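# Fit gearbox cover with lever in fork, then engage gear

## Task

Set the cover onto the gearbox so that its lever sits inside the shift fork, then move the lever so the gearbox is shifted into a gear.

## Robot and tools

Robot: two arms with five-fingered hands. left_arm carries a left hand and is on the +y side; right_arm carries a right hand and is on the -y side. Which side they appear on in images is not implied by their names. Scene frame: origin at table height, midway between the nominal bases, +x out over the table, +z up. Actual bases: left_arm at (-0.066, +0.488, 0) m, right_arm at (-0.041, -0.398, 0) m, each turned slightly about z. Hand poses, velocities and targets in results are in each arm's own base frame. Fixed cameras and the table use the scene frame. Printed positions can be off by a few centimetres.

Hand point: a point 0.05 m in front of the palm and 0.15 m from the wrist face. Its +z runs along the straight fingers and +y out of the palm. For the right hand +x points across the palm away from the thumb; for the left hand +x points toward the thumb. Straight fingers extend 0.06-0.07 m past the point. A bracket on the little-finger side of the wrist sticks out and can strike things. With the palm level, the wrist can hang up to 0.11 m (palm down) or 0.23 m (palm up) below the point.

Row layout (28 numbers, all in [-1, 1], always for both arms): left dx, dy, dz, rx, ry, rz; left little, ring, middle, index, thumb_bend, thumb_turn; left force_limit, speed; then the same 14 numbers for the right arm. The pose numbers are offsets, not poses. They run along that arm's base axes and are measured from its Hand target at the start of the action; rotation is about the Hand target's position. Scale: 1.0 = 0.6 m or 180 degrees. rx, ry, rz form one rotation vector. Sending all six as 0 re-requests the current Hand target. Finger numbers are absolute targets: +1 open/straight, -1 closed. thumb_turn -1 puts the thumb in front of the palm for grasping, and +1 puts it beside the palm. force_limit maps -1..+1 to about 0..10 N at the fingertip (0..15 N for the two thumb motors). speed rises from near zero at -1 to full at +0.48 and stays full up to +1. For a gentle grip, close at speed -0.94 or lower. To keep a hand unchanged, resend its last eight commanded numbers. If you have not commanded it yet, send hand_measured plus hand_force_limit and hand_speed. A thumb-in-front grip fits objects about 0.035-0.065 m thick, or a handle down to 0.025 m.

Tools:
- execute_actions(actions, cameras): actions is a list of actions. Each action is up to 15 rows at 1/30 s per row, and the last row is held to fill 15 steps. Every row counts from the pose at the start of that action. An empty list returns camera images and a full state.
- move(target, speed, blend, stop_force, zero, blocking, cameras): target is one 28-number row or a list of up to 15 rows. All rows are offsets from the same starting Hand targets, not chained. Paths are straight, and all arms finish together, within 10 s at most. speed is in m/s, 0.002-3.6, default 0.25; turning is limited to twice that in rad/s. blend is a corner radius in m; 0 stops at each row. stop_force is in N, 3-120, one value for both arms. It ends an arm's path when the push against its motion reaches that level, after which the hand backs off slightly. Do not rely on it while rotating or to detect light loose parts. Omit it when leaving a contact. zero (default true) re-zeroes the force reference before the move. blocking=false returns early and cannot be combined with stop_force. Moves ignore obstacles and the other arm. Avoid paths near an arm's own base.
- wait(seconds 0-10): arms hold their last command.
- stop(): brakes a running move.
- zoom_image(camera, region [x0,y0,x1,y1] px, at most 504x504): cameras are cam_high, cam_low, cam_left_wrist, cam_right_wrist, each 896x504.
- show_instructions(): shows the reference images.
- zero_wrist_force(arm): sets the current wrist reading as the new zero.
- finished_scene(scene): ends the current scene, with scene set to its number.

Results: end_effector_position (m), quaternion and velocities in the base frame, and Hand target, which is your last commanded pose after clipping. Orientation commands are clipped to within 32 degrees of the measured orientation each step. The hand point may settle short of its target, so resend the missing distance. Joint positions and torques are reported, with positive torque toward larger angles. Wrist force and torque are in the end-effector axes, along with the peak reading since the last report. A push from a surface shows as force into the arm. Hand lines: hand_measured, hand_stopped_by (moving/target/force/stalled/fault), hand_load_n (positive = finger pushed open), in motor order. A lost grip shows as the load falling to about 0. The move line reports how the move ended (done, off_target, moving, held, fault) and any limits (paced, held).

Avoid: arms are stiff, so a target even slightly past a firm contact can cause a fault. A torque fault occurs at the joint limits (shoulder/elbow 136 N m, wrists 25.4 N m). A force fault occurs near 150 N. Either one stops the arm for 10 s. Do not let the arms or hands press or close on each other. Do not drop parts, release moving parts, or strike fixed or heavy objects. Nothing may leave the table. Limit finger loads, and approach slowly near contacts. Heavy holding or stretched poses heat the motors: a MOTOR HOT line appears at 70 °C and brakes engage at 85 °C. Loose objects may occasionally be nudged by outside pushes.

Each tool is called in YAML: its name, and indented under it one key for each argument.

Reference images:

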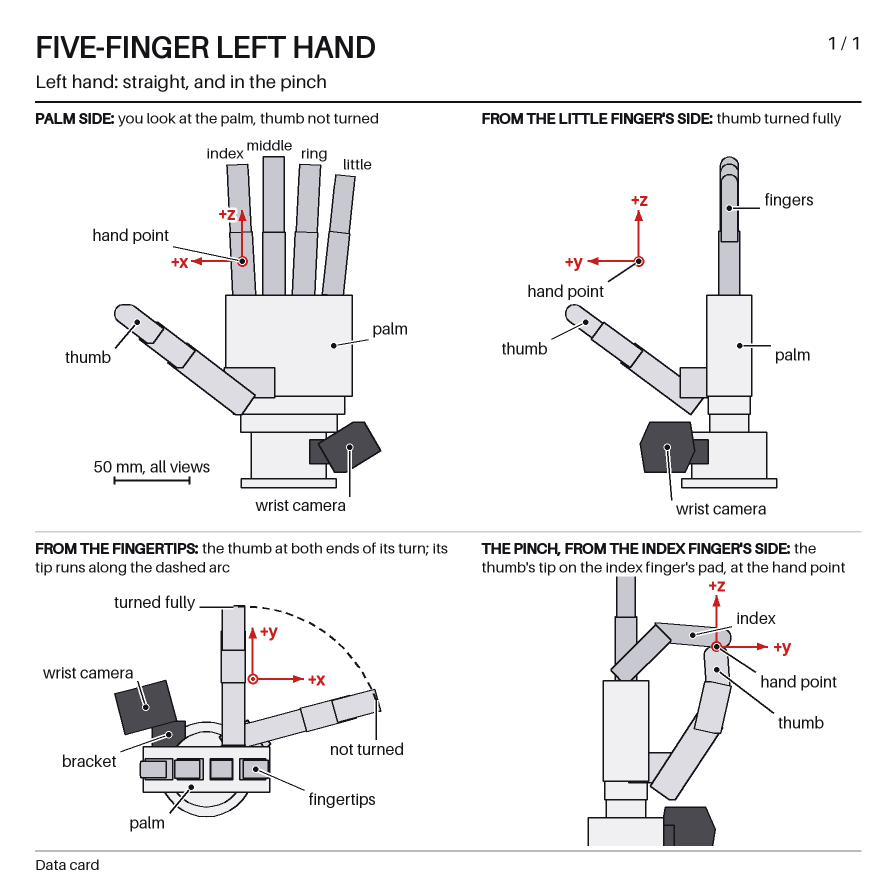

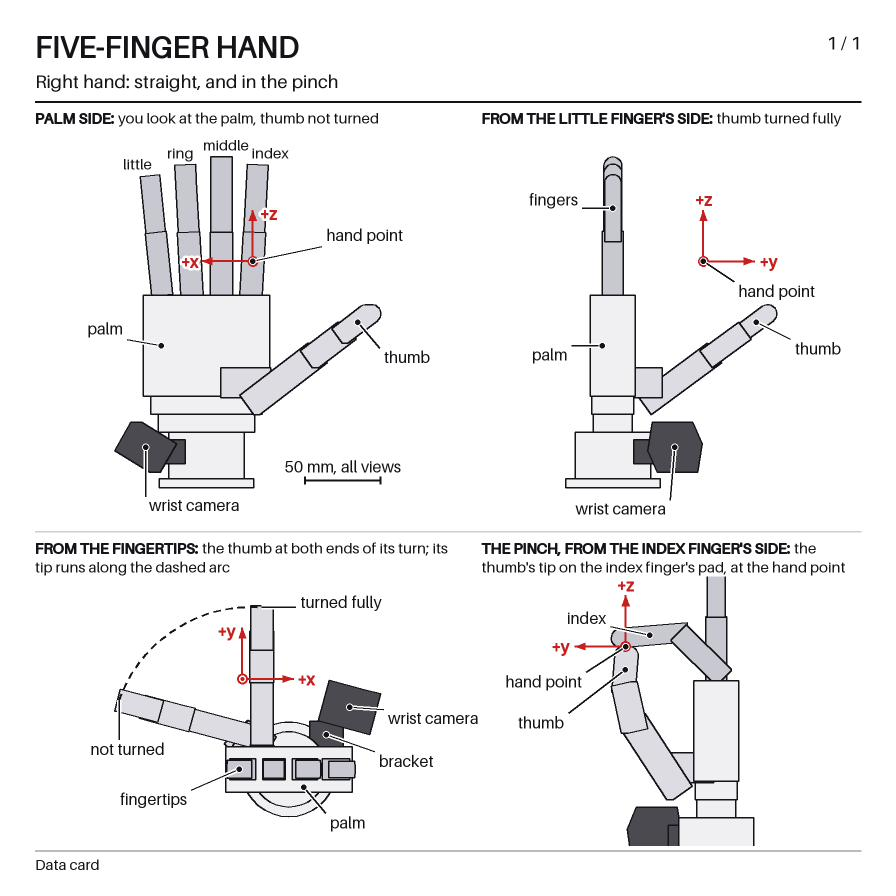

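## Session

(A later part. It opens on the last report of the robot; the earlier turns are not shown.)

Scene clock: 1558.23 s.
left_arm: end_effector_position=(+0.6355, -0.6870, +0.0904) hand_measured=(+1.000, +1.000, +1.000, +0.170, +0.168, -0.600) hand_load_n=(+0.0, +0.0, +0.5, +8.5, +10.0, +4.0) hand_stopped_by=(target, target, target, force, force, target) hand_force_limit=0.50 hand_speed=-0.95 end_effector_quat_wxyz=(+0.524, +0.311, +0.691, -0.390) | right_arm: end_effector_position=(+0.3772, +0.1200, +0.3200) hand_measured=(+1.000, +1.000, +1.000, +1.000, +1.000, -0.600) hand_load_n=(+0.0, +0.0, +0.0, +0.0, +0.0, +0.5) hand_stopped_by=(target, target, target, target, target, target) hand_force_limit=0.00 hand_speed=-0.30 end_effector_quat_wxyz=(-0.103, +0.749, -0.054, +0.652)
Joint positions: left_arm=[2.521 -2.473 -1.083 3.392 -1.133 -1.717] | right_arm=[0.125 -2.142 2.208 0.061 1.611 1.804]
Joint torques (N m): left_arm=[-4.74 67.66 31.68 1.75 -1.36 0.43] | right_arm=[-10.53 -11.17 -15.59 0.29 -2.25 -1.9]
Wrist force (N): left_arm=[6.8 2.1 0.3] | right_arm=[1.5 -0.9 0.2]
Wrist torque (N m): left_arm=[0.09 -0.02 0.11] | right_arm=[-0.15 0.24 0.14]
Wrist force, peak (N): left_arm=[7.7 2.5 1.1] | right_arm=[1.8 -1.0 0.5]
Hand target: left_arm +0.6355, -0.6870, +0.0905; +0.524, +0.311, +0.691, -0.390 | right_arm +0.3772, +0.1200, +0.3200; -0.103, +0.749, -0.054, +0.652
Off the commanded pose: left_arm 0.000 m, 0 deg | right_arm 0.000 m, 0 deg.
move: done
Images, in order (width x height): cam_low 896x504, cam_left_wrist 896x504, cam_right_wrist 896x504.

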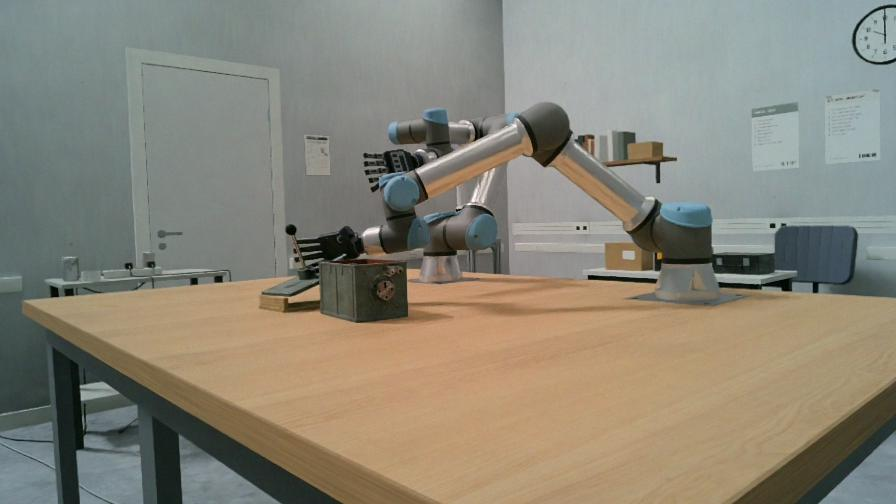

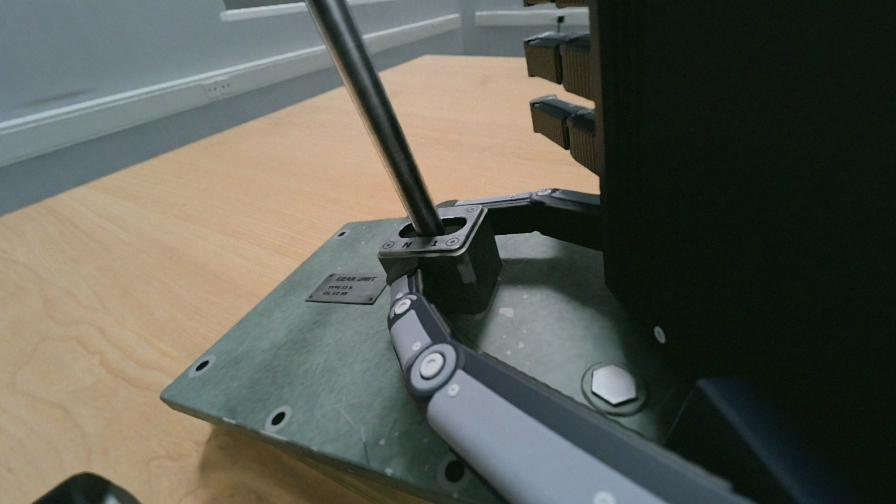

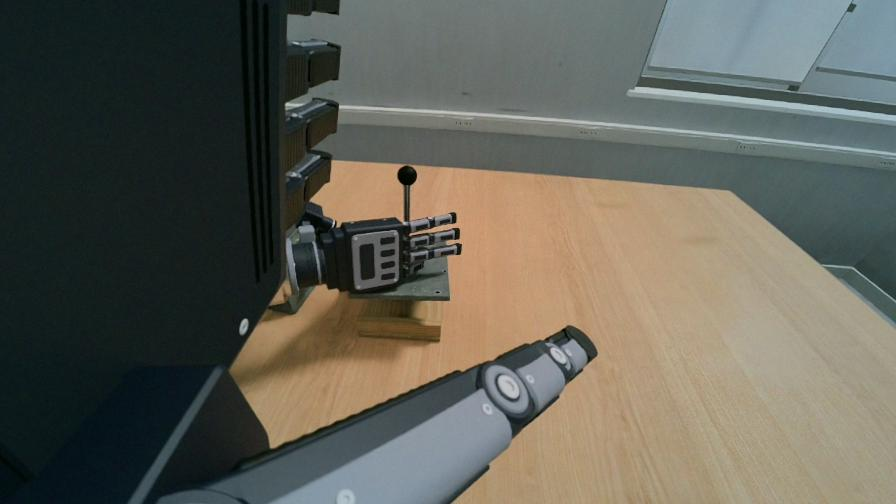

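move:
  target: [0, 0, 0.0333, 0, 0, 0, 1, 1, 1, -0.6, -0.5, -0.6, 0.5, -0.95, 0, 0, 0, 0, 0, 0, 1, 1, 1, 1, 1, -0.6, 0, -0.3]
  speed: 0.015
  cameras: ["cam_left_wrist", "cam_low", "cam_right_wrist"]

zoom_image:
  camera: "cam_low"
  region: [230, 180, 430, 340]

zoom_image:
  camera: "cam_right_wrist"
  region: [280, 150, 500, 350]

zoom_image:
  camera: "cam_left_wrist"
  region: [350, 150, 700, 450]

Scene clock: 1570.73 s.
left_arm: end_effector_position=(+0.6355, -0.6870, +0.1103) hand_measured=(+1.000, +1.000, +1.000, +0.170, +0.168, -0.600) hand_load_n=(+0.0, +0.0, +0.0, +8.5, +10.0, +4.0) hand_stopped_by=(target, target, target, force, force, target) hand_force_limit=0.50 hand_speed=-0.95 end_effector_quat_wxyz=(+0.524, +0.311, +0.691, -0.390) | right_arm: end_effector_position=(+0.3772, +0.1200, +0.3200) hand_measured=(+1.000, +1.000, +1.000, +1.000, +1.000, -0.600) hand_load_n=(+0.0, +0.0, +0.0, +0.0, +0.0, +0.5) hand_stopped_by=(target, target, target, target, target, target) hand_force_limit=0.00 hand_speed=-0.30 end_effector_quat_wxyz=(-0.103, +0.749, -0.054, +0.652)
Joint positions: left_arm=[2.521 -2.452 -1.067 3.355 -1.133 -1.717] | right_arm=[0.125 -2.142 2.208 0.061 1.611 1.804]
Joint torques (N m): left_arm=[-5 66.39 33.59 1.71 -0.85 -0.6] | right_arm=[-9.79 -10.94 -14.21 0.5 -2.04 -1.95]
Wrist force (N): left_arm=[7.2 2.3 0.7] | right_arm=[1.7 -0.8 0.3]
Wrist torque (N m): left_arm=[0.09 0.04 0.09] | right_arm=[-0.14 0.20 0.15]
Wrist force, peak (N): left_arm=[7.8 2.5 1.1] | right_arm=[1.7 -1.1 0.6]
Hand target: left_arm +0.6355, -0.6870, +0.1104; +0.524, +0.311, +0.691, -0.390 | right_arm +0.3772, +0.1200, +0.3200; -0.103, +0.749, -0.054, +0.652
Off the commanded pose: left_arm 0.000 m, 0 deg | right_arm 0.000 m, 0 deg.
move: done
Images, in order (width x height): cam_low 896x504, cam_left_wrist 896x504, cam_right_wrist 896x504.

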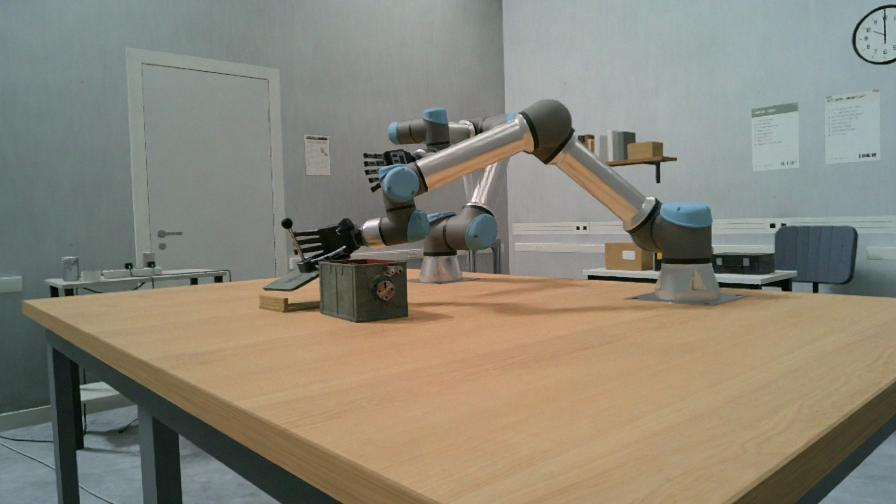

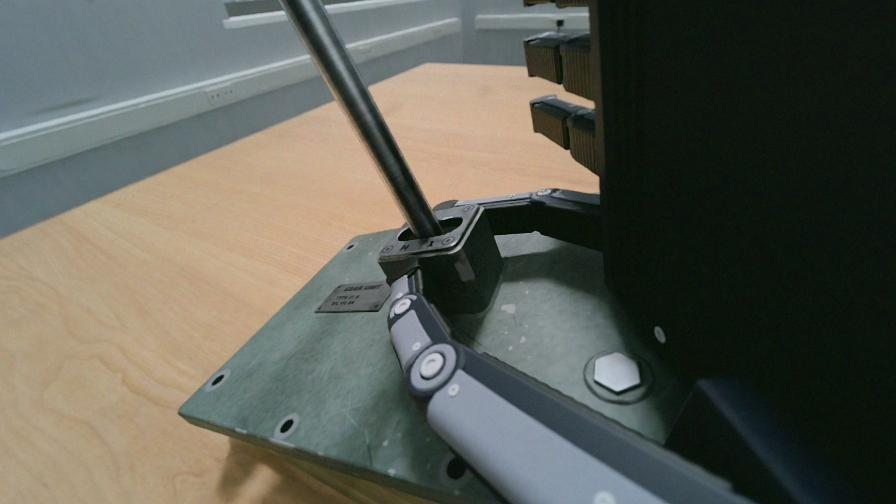

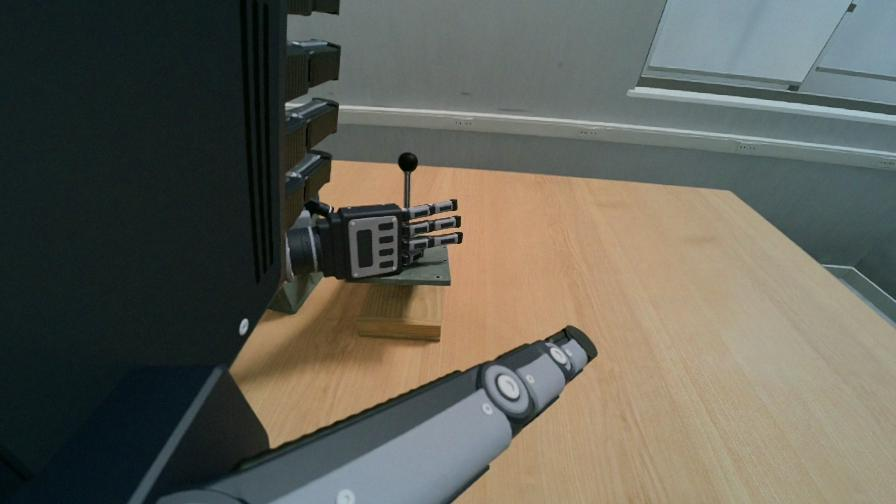

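Scaled by 2.520 from the camera's 896x504 image, which has a finer 1280x720 frame.

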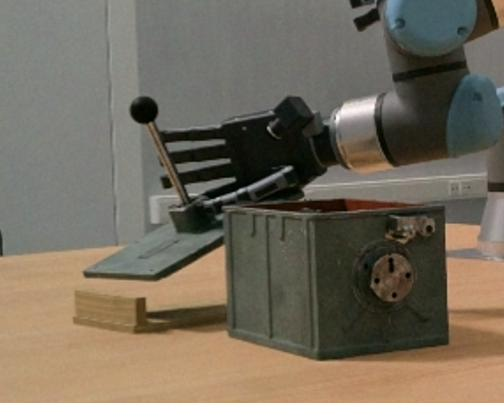

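Scaled by 2.291 from the camera's 896x504 image, which has a finer 1280x720 frame.

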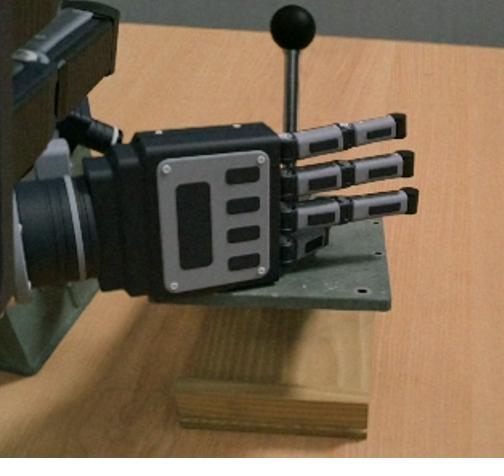

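Scaled by 1.440 from the camera's 896x504 image, which has a finer 1280x720 frame.

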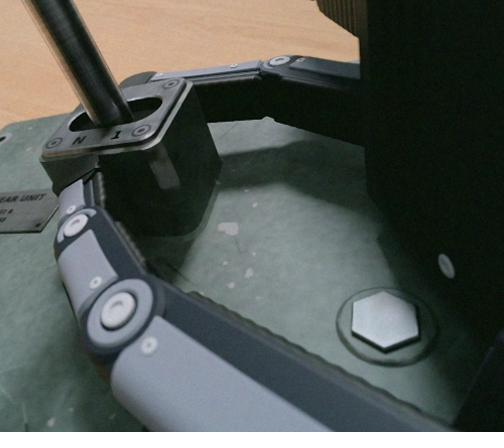

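execute_actions:
  actions: []
  cameras: ["all"]

Scene clock: 1619.43 s.
left_arm: end_effector_position=(+0.6355, -0.6870, +0.1104) hand_measured=(+1.000, +1.000, +1.000, +0.170, +0.168, -0.600) hand_load_n=(+0.0, +0.0, +0.0, +8.5, +10.0, +4.0) hand_stopped_by=(target, target, target, force, force, target) hand_force_limit=0.50 hand_speed=-0.95 end_effector_quat_wxyz=(+0.524, +0.311, +0.691, -0.390) | right_arm: end_effector_position=(+0.3772, +0.1200, +0.3200) hand_measured=(+1.000, +1.000, +1.000, +1.000, +1.000, -0.600) hand_load_n=(+0.0, +0.0, +0.0, +0.0, +0.0, +0.5) hand_stopped_by=(target, target, target, target, target, target) hand_force_limit=0.00 hand_speed=-0.30 end_effector_quat_wxyz=(-0.103, +0.749, -0.054, +0.652)
Joint positions: left_arm=[2.521 -2.452 -1.067 3.355 -1.133 -1.717] | right_arm=[0.125 -2.142 2.208 0.061 1.611 1.804]
Joint velocities: within noise
Joint torques (N m): left_arm=[-4 65.85 33.66 1.48 -0.43 2.21] | right_arm=[-9.81 -9.7 -14.13 0.61 -1.91 -1.85]
Wrist force (N): left_arm=[7.2 2.4 0.6] | right_arm=[1.5 -0.7 0.3]
Wrist torque (N m): left_arm=[0.12 0.05 0.08] | right_arm=[-0.13 0.22 0.15]
Wrist force, peak (N): left_arm=[7.5 2.3 0.7] | right_arm=[1.7 -1.0 0.4]
Hand target: left_arm +0.6355, -0.6870, +0.1104; +0.524, +0.311, +0.691, -0.390 | right_arm +0.3772, +0.1200, +0.3200; -0.103, +0.749, -0.054, +0.652
Off the commanded pose: left_arm 0.000 m, 0 deg | right_arm 0.000 m, 0 deg.

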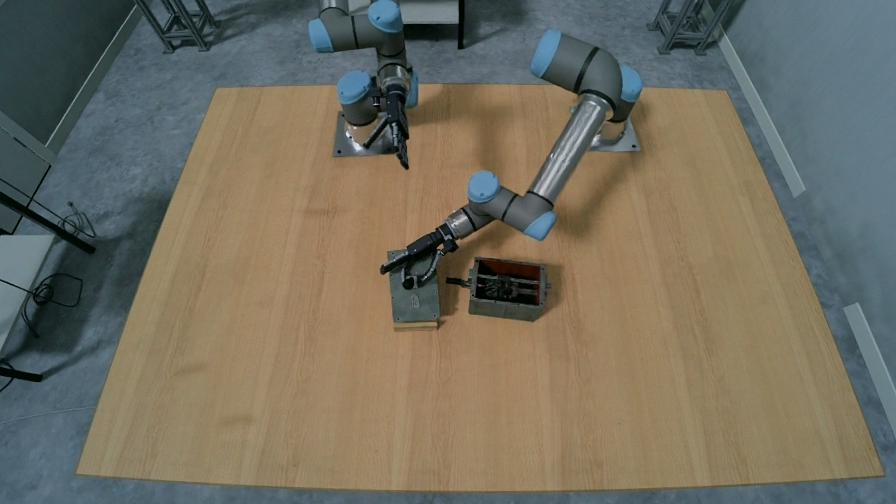

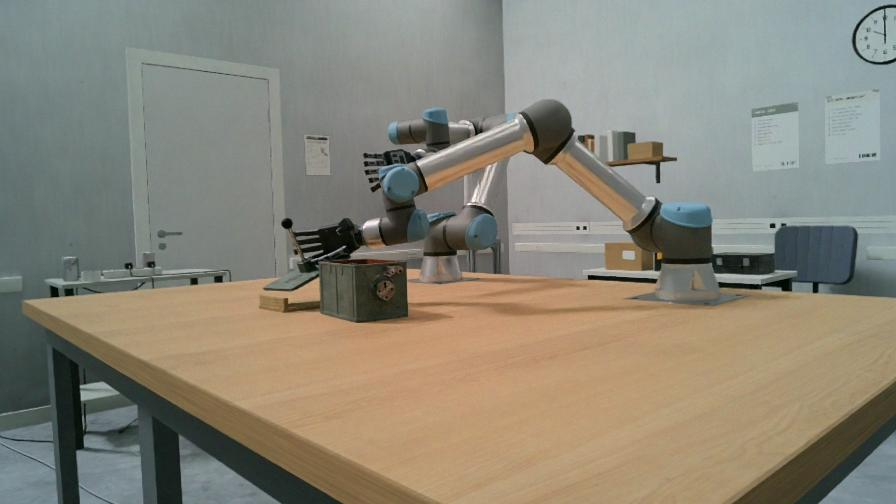

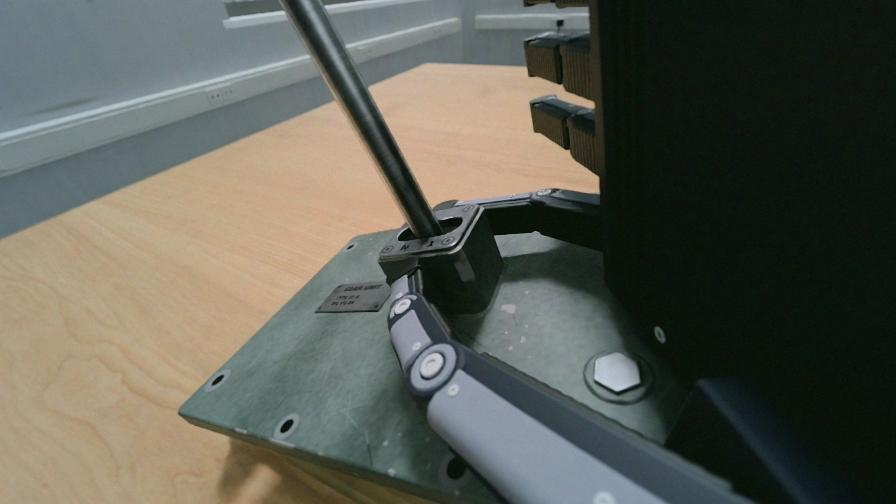

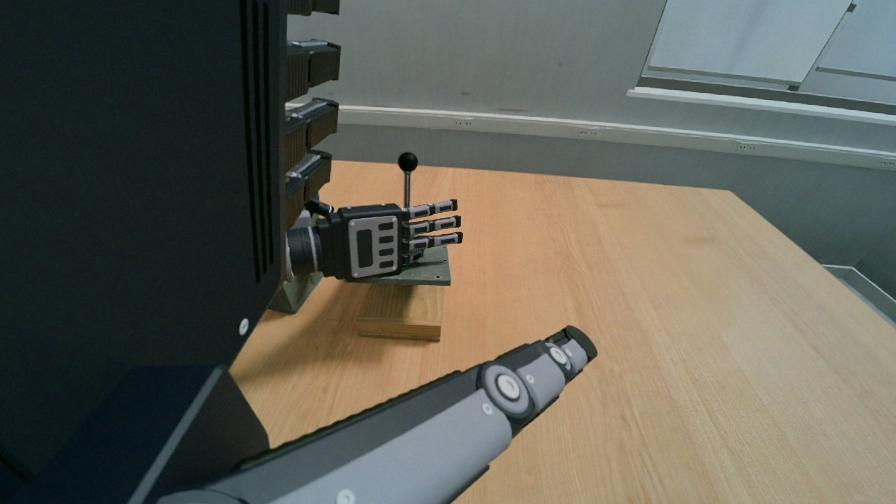

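move:
  target:
    - [0,0,0.05,0,0,0,1,1,1,-0.6,-0.5,-0.6,0.5,-0.95,0,0,0,0,0,0,1,1,1,1,1,-0.6,0,-0.3]
    - [0,0,0.2667,0,-0.1,0,1,1,1,-0.6,-0.5,-0.6,0.5,-0.95,0,0,0,0,0,0,1,1,1,1,1,-0.6,0,-0.3]
  blend: [0.01,0]
  speed: 0.08
  cameras: ["all"]

Scene clock: 1633.53 s.
left_arm: end_effector_position=(+0.6355, -0.6870, +0.2704) hand_measured=(+1.000, +1.000, +1.000, +0.170, +0.168, -0.600) hand_load_n=(+0.0, +0.0, +0.0, +9.0, +9.5, +4.0) hand_stopped_by=(target, target, target, force, force, target) hand_force_limit=0.50 hand_speed=-0.95 end_effector_quat_wxyz=(+0.625, +0.368, +0.600, -0.336) | right_arm: end_effector_position=(+0.3772, +0.1200, +0.3200) hand_measured=(+1.000, +1.000, +1.000, +1.000, +1.000, -0.600) hand_load_n=(-0.5, +0.0, +0.0, +0.0, +0.0, +0.5) hand_stopped_by=(target, target, target, target, target, target) hand_force_limit=0.00 hand_speed=-0.30 end_effector_quat_wxyz=(-0.103, +0.749, -0.054, +0.652)
Joint positions: left_arm=[2.507 -2.294 -1.068 3.37 -1.161 -1.517] | right_arm=[0.125 -2.142 2.208 0.061 1.611 1.804]
Joint torques (N m): left_arm=[-10.63 63.35 34.89 4.85 -2.28 2.99] | right_arm=[-9.6 -10.53 -14.55 0.6 -1.81 -1.73]
Wrist force (N): left_arm=[7.6 -0.3 -0.6] | right_arm=[1.4 -0.7 0.3]
Wrist torque (N m): left_arm=[0.05 0.04 0.02] | right_arm=[-0.13 0.25 0.14]
Wrist force, peak (N): left_arm=[8.4 2.6 0.7] | right_arm=[1.8 -0.9 0.4]
Hand target: left_arm +0.6355, -0.6870, +0.2705; +0.625, +0.369, +0.600, -0.336 | right_arm +0.3772, +0.1200, +0.3200; -0.103, +0.749, -0.054, +0.652
Off the commanded pose: left_arm 0.000 m, 0 deg | right_arm 0.000 m, 0 deg.
move: done

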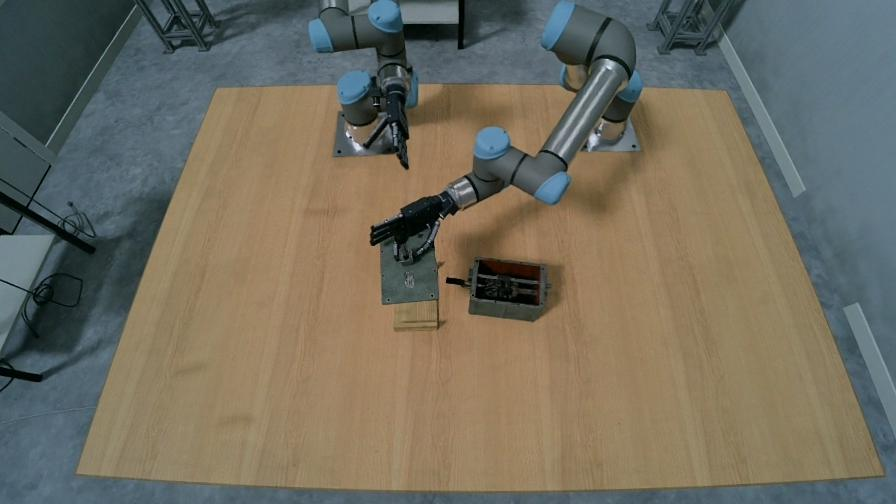

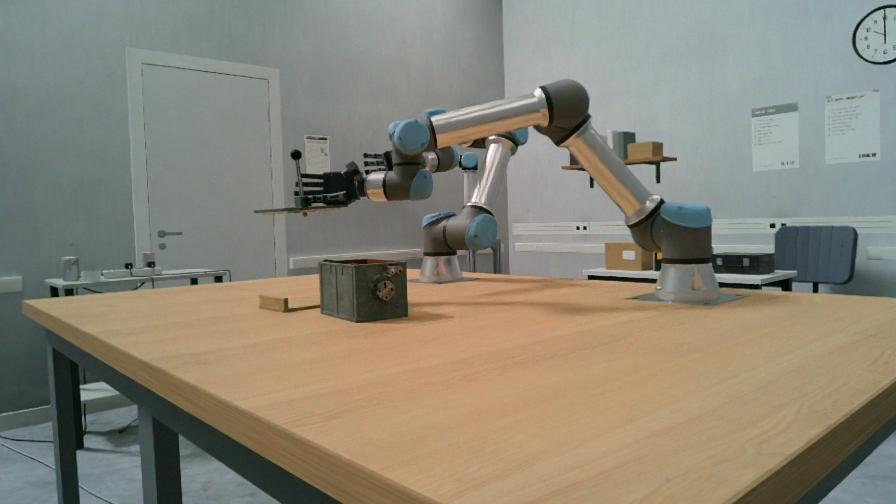

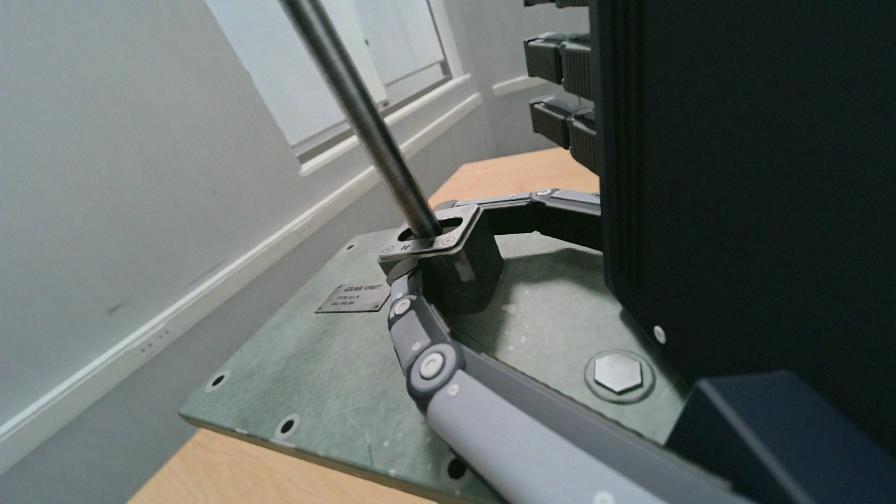

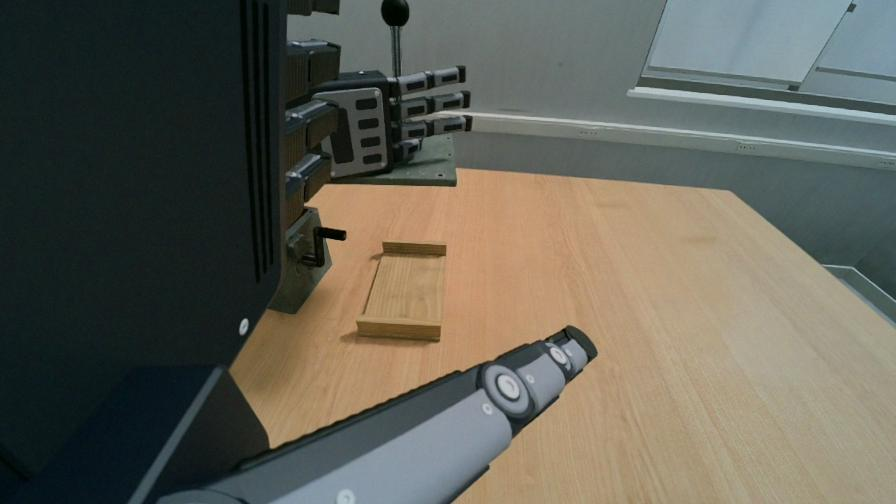

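zoom_image:
  camera: "cam_low"
  region: [230, 130, 430, 330]

zoom_image:
  camera: "cam_high"
  region: [350, 180, 580, 340]

zoom_image:
  camera: "cam_right_wrist"
  region: [260, 0, 500, 340]

Scaled by 2.520 from the camera's 896x504 image, which has a finer 1280x720 frame.

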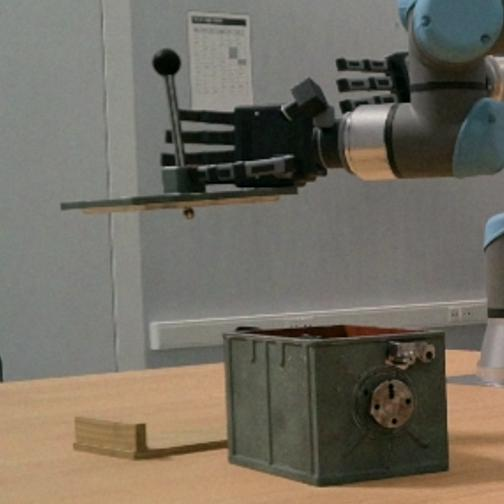

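Scaled by 2.191 from the camera's 896x504 image, which has a finer 1280x720 frame.

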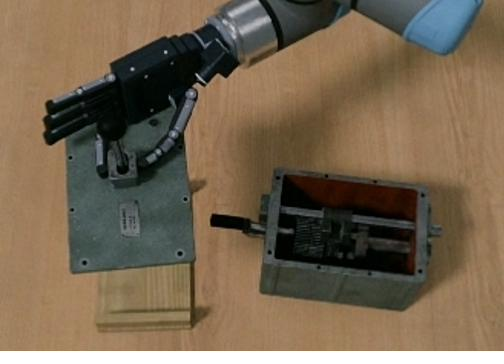

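Scaled by 1.482 from the camera's 896x504 image, which has a finer 1280x720 frame.

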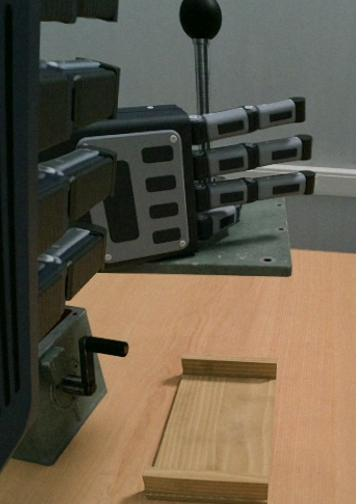

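zoom_image:
  camera: "cam_high"
  region: [440, 240, 570, 330]

zoom_image:
  camera: "cam_high"
  region: [365, 220, 455, 310]

Scaled by 3.877 from the camera's 896x504 image, which has a finer 1280x720 frame.

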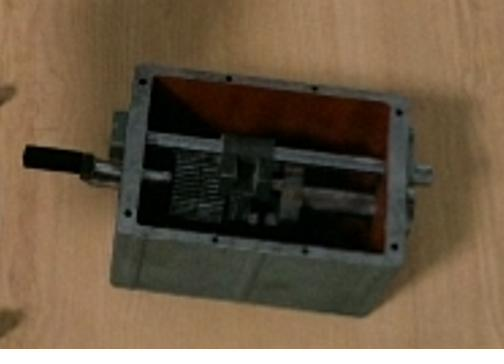

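Scaled by 5.600 from the camera's 896x504 image, which has a finer 1280x720 frame.

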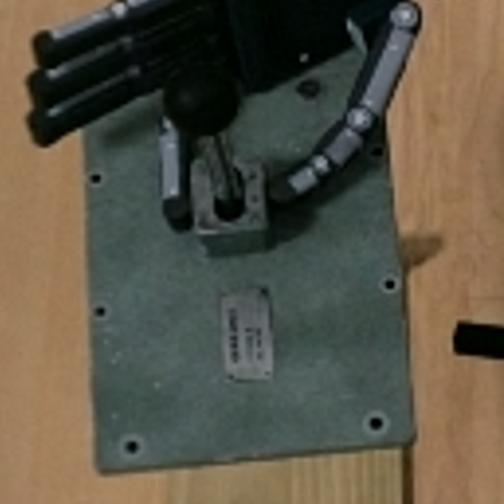

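move:
  target:
    - [0.017,0.212,0.03,0,0,0.214,1,1,1,-0.6,-0.5,-0.6,0.5,-0.95,0,0,0,0,0,0,1,1,1,1,1,-0.6,0,-0.3]
  speed: 0.1
  cameras: ["all"]

Scene clock: 1727.27 s.
left_arm: end_effector_position=(+0.6457, -0.5598, +0.2885) hand_measured=(+1.000, +1.000, +1.000, +0.170, +0.168, -0.600) hand_load_n=(+0.0, +0.0, +0.0, +9.0, +9.5, +4.5) hand_stopped_by=(target, target, target, force, force, target) hand_force_limit=0.50 hand_speed=-0.95 end_effector_quat_wxyz=(+0.701, +0.150, +0.688, -0.111) | right_arm: end_effector_position=(+0.3772, +0.1200, +0.3200) hand_measured=(+1.000, +1.000, +1.000, +1.000, +1.000, -0.600) hand_load_n=(+0.0, +0.0, +0.0, +0.0, +0.0, +0.5) hand_stopped_by=(target, target, target, target, target, target) hand_force_limit=0.00 hand_speed=-0.30 end_effector_quat_wxyz=(-0.103, +0.749, -0.054, +0.652)
Joint positions: left_arm=[2.413 -2.223 -1.141 3.373 -1.927 -1.511] | right_arm=[0.125 -2.142 2.208 0.061 1.611 1.804]
Joint torques (N m): left_arm=[-10.89 43.04 33.82 1.83 -2.27 2.96] | right_arm=[-8.96 -9.47 -15.22 0.5 -1.85 -2.15]
Wrist force (N): left_arm=[7.8 0.0 -0.6] | right_arm=[1.6 -0.6 0.2]
Wrist torque (N m): left_arm=[0.09 0.02 0.05] | right_arm=[-0.12 0.22 0.16]
Wrist force, peak (N): left_arm=[8.2 -0.4 -0.7] | right_arm=[1.8 -1.0 0.5]
Hand target: left_arm +0.6457, -0.5598, +0.2885; +0.701, +0.150, +0.688, -0.111 | right_arm +0.3772, +0.1200, +0.3200; -0.103, +0.749, -0.054, +0.652
Off the commanded pose: left_arm 0.000 m, 0 deg | right_arm 0.000 m, 0 deg.
move: done

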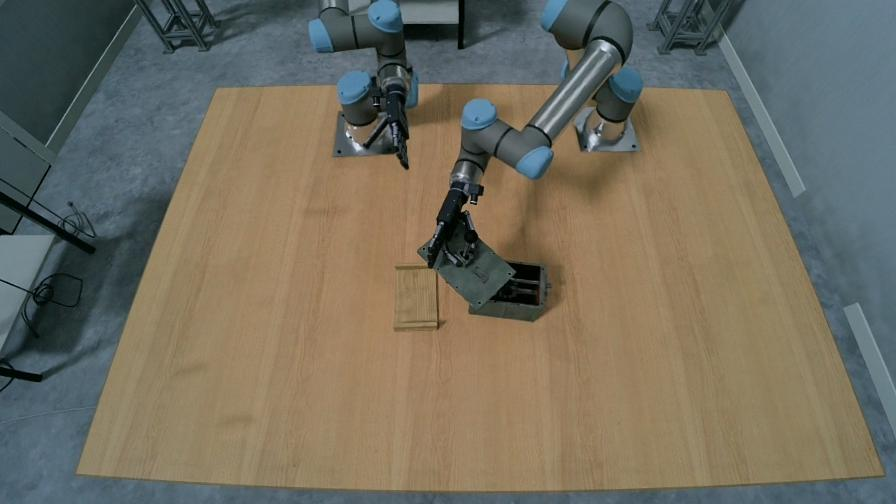

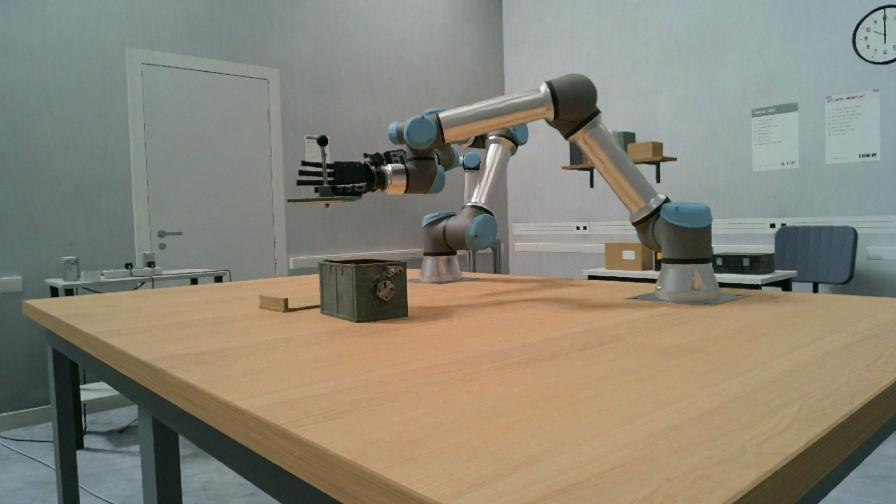

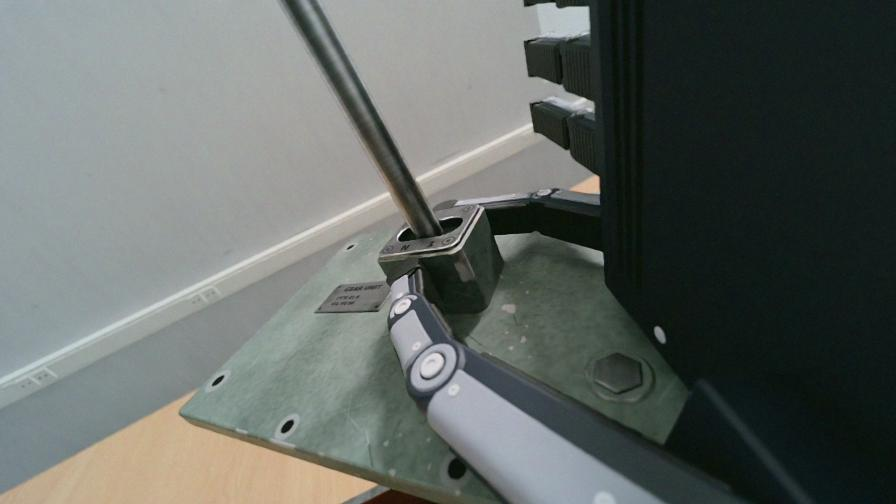

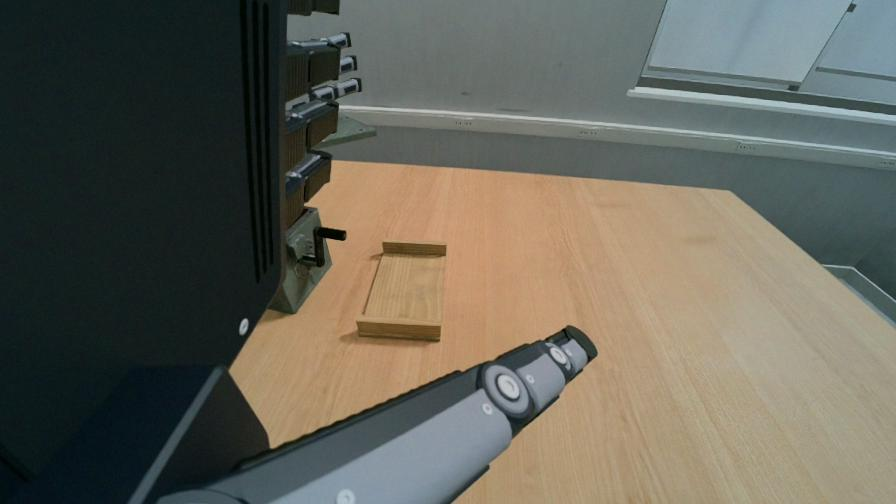

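move:
  target:
    - [0.017,0.212,0,0,0,0.214,1,1,1,-0.6,-0.5,-0.6,0.5,-0.95,0,0,0,0,0,0,1,1,1,1,1,-0.6,0,-0.3]
  speed: 0.1
  cameras: ["all"]

Scene clock: 1737.13 s.
left_arm: end_effector_position=(+0.6559, -0.4326, +0.2885) hand_measured=(+1.000, +1.000, +1.000, +0.170, +0.168, -0.600) hand_load_n=(+0.0, +0.0, +0.0, +8.5, +9.5, +4.5) hand_stopped_by=(target, target, target, force, force, target) hand_force_limit=0.50 hand_speed=-0.95 end_effector_quat_wxyz=(+0.699, -0.085, +0.699, +0.126) | right_arm: end_effector_position=(+0.3772, +0.1200, +0.3200) hand_measured=(+1.000, +1.000, +1.000, +1.000, +1.000, -0.600) hand_load_n=(+0.0, +0.0, +0.0, +0.0, +0.0, +0.5) hand_stopped_by=(target, target, target, target, target, target) hand_force_limit=0.00 hand_speed=-0.30 end_effector_quat_wxyz=(-0.103, +0.749, -0.054, +0.652)
Joint positions: left_arm=[2.414 -2.386 -0.858 3.26 -2.598 -1.501] | right_arm=[0.125 -2.142 2.208 0.061 1.611 1.804]
Joint torques (N m): left_arm=[9.24 48.19 33.71 0.1 -2.36 -1.3] | right_arm=[-9.23 -11.12 -15.27 0.21 -1.74 -1.94]
Wrist force (N): left_arm=[7.7 -0.1 -0.5] | right_arm=[1.5 -0.7 0.4]
Wrist torque (N m): left_arm=[0.07 0.04 0.09] | right_arm=[-0.13 0.23 0.15]
Wrist force, peak (N): left_arm=[8.1 -0.4 -0.8] | right_arm=[1.8 -0.9 0.4]
Hand target: left_arm +0.6559, -0.4326, +0.2885; +0.699, -0.085, +0.699, +0.126 | right_arm +0.3772, +0.1200, +0.3200; -0.103, +0.749, -0.054, +0.652
Off the commanded pose: left_arm 0.000 m, 0 deg | right_arm 0.000 m, 0 deg.
move: done

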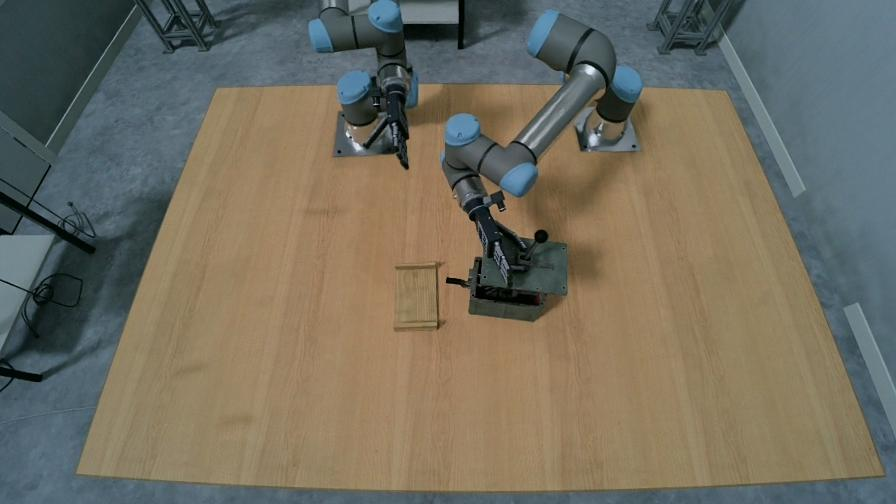

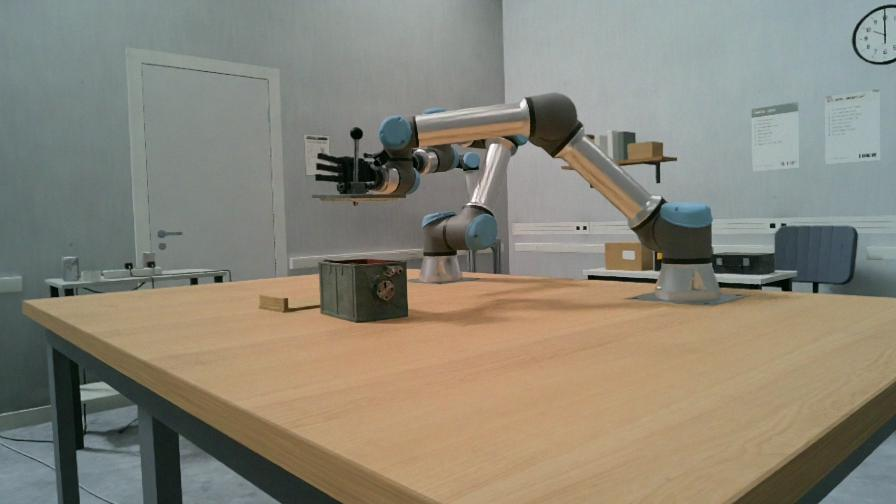

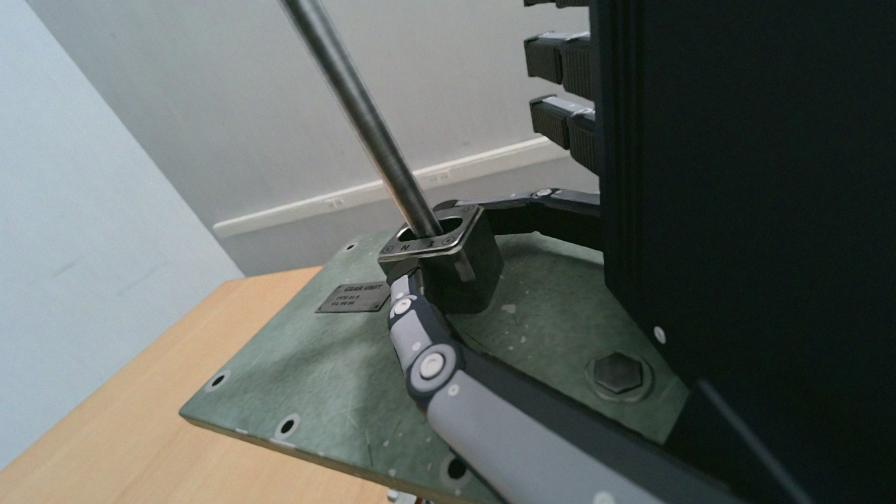

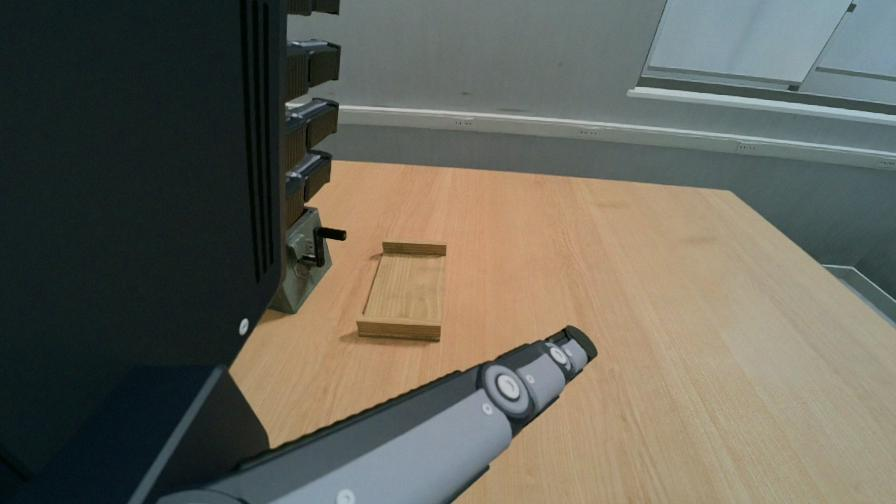

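zoom_image:
  camera: "cam_high"
  region: [450, 215, 590, 330]

zoom_image:
  camera: "cam_low"
  region: [290, 120, 440, 330]

Scaled by 3.600 from the camera's 896x504 image, which has a finer 1280x720 frame.

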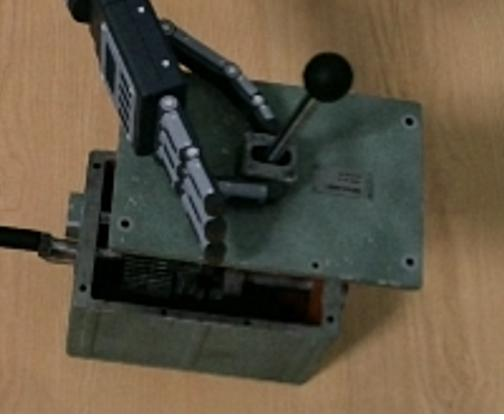

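Scaled by 2.400 from the camera's 896x504 image, which has a finer 1280x720 frame.

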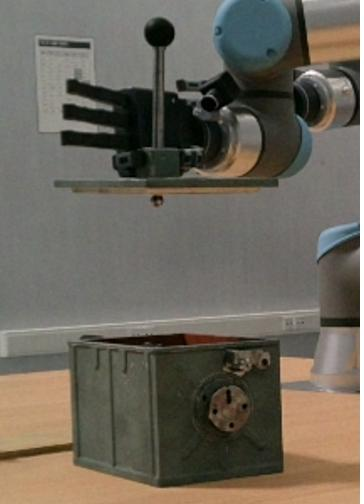

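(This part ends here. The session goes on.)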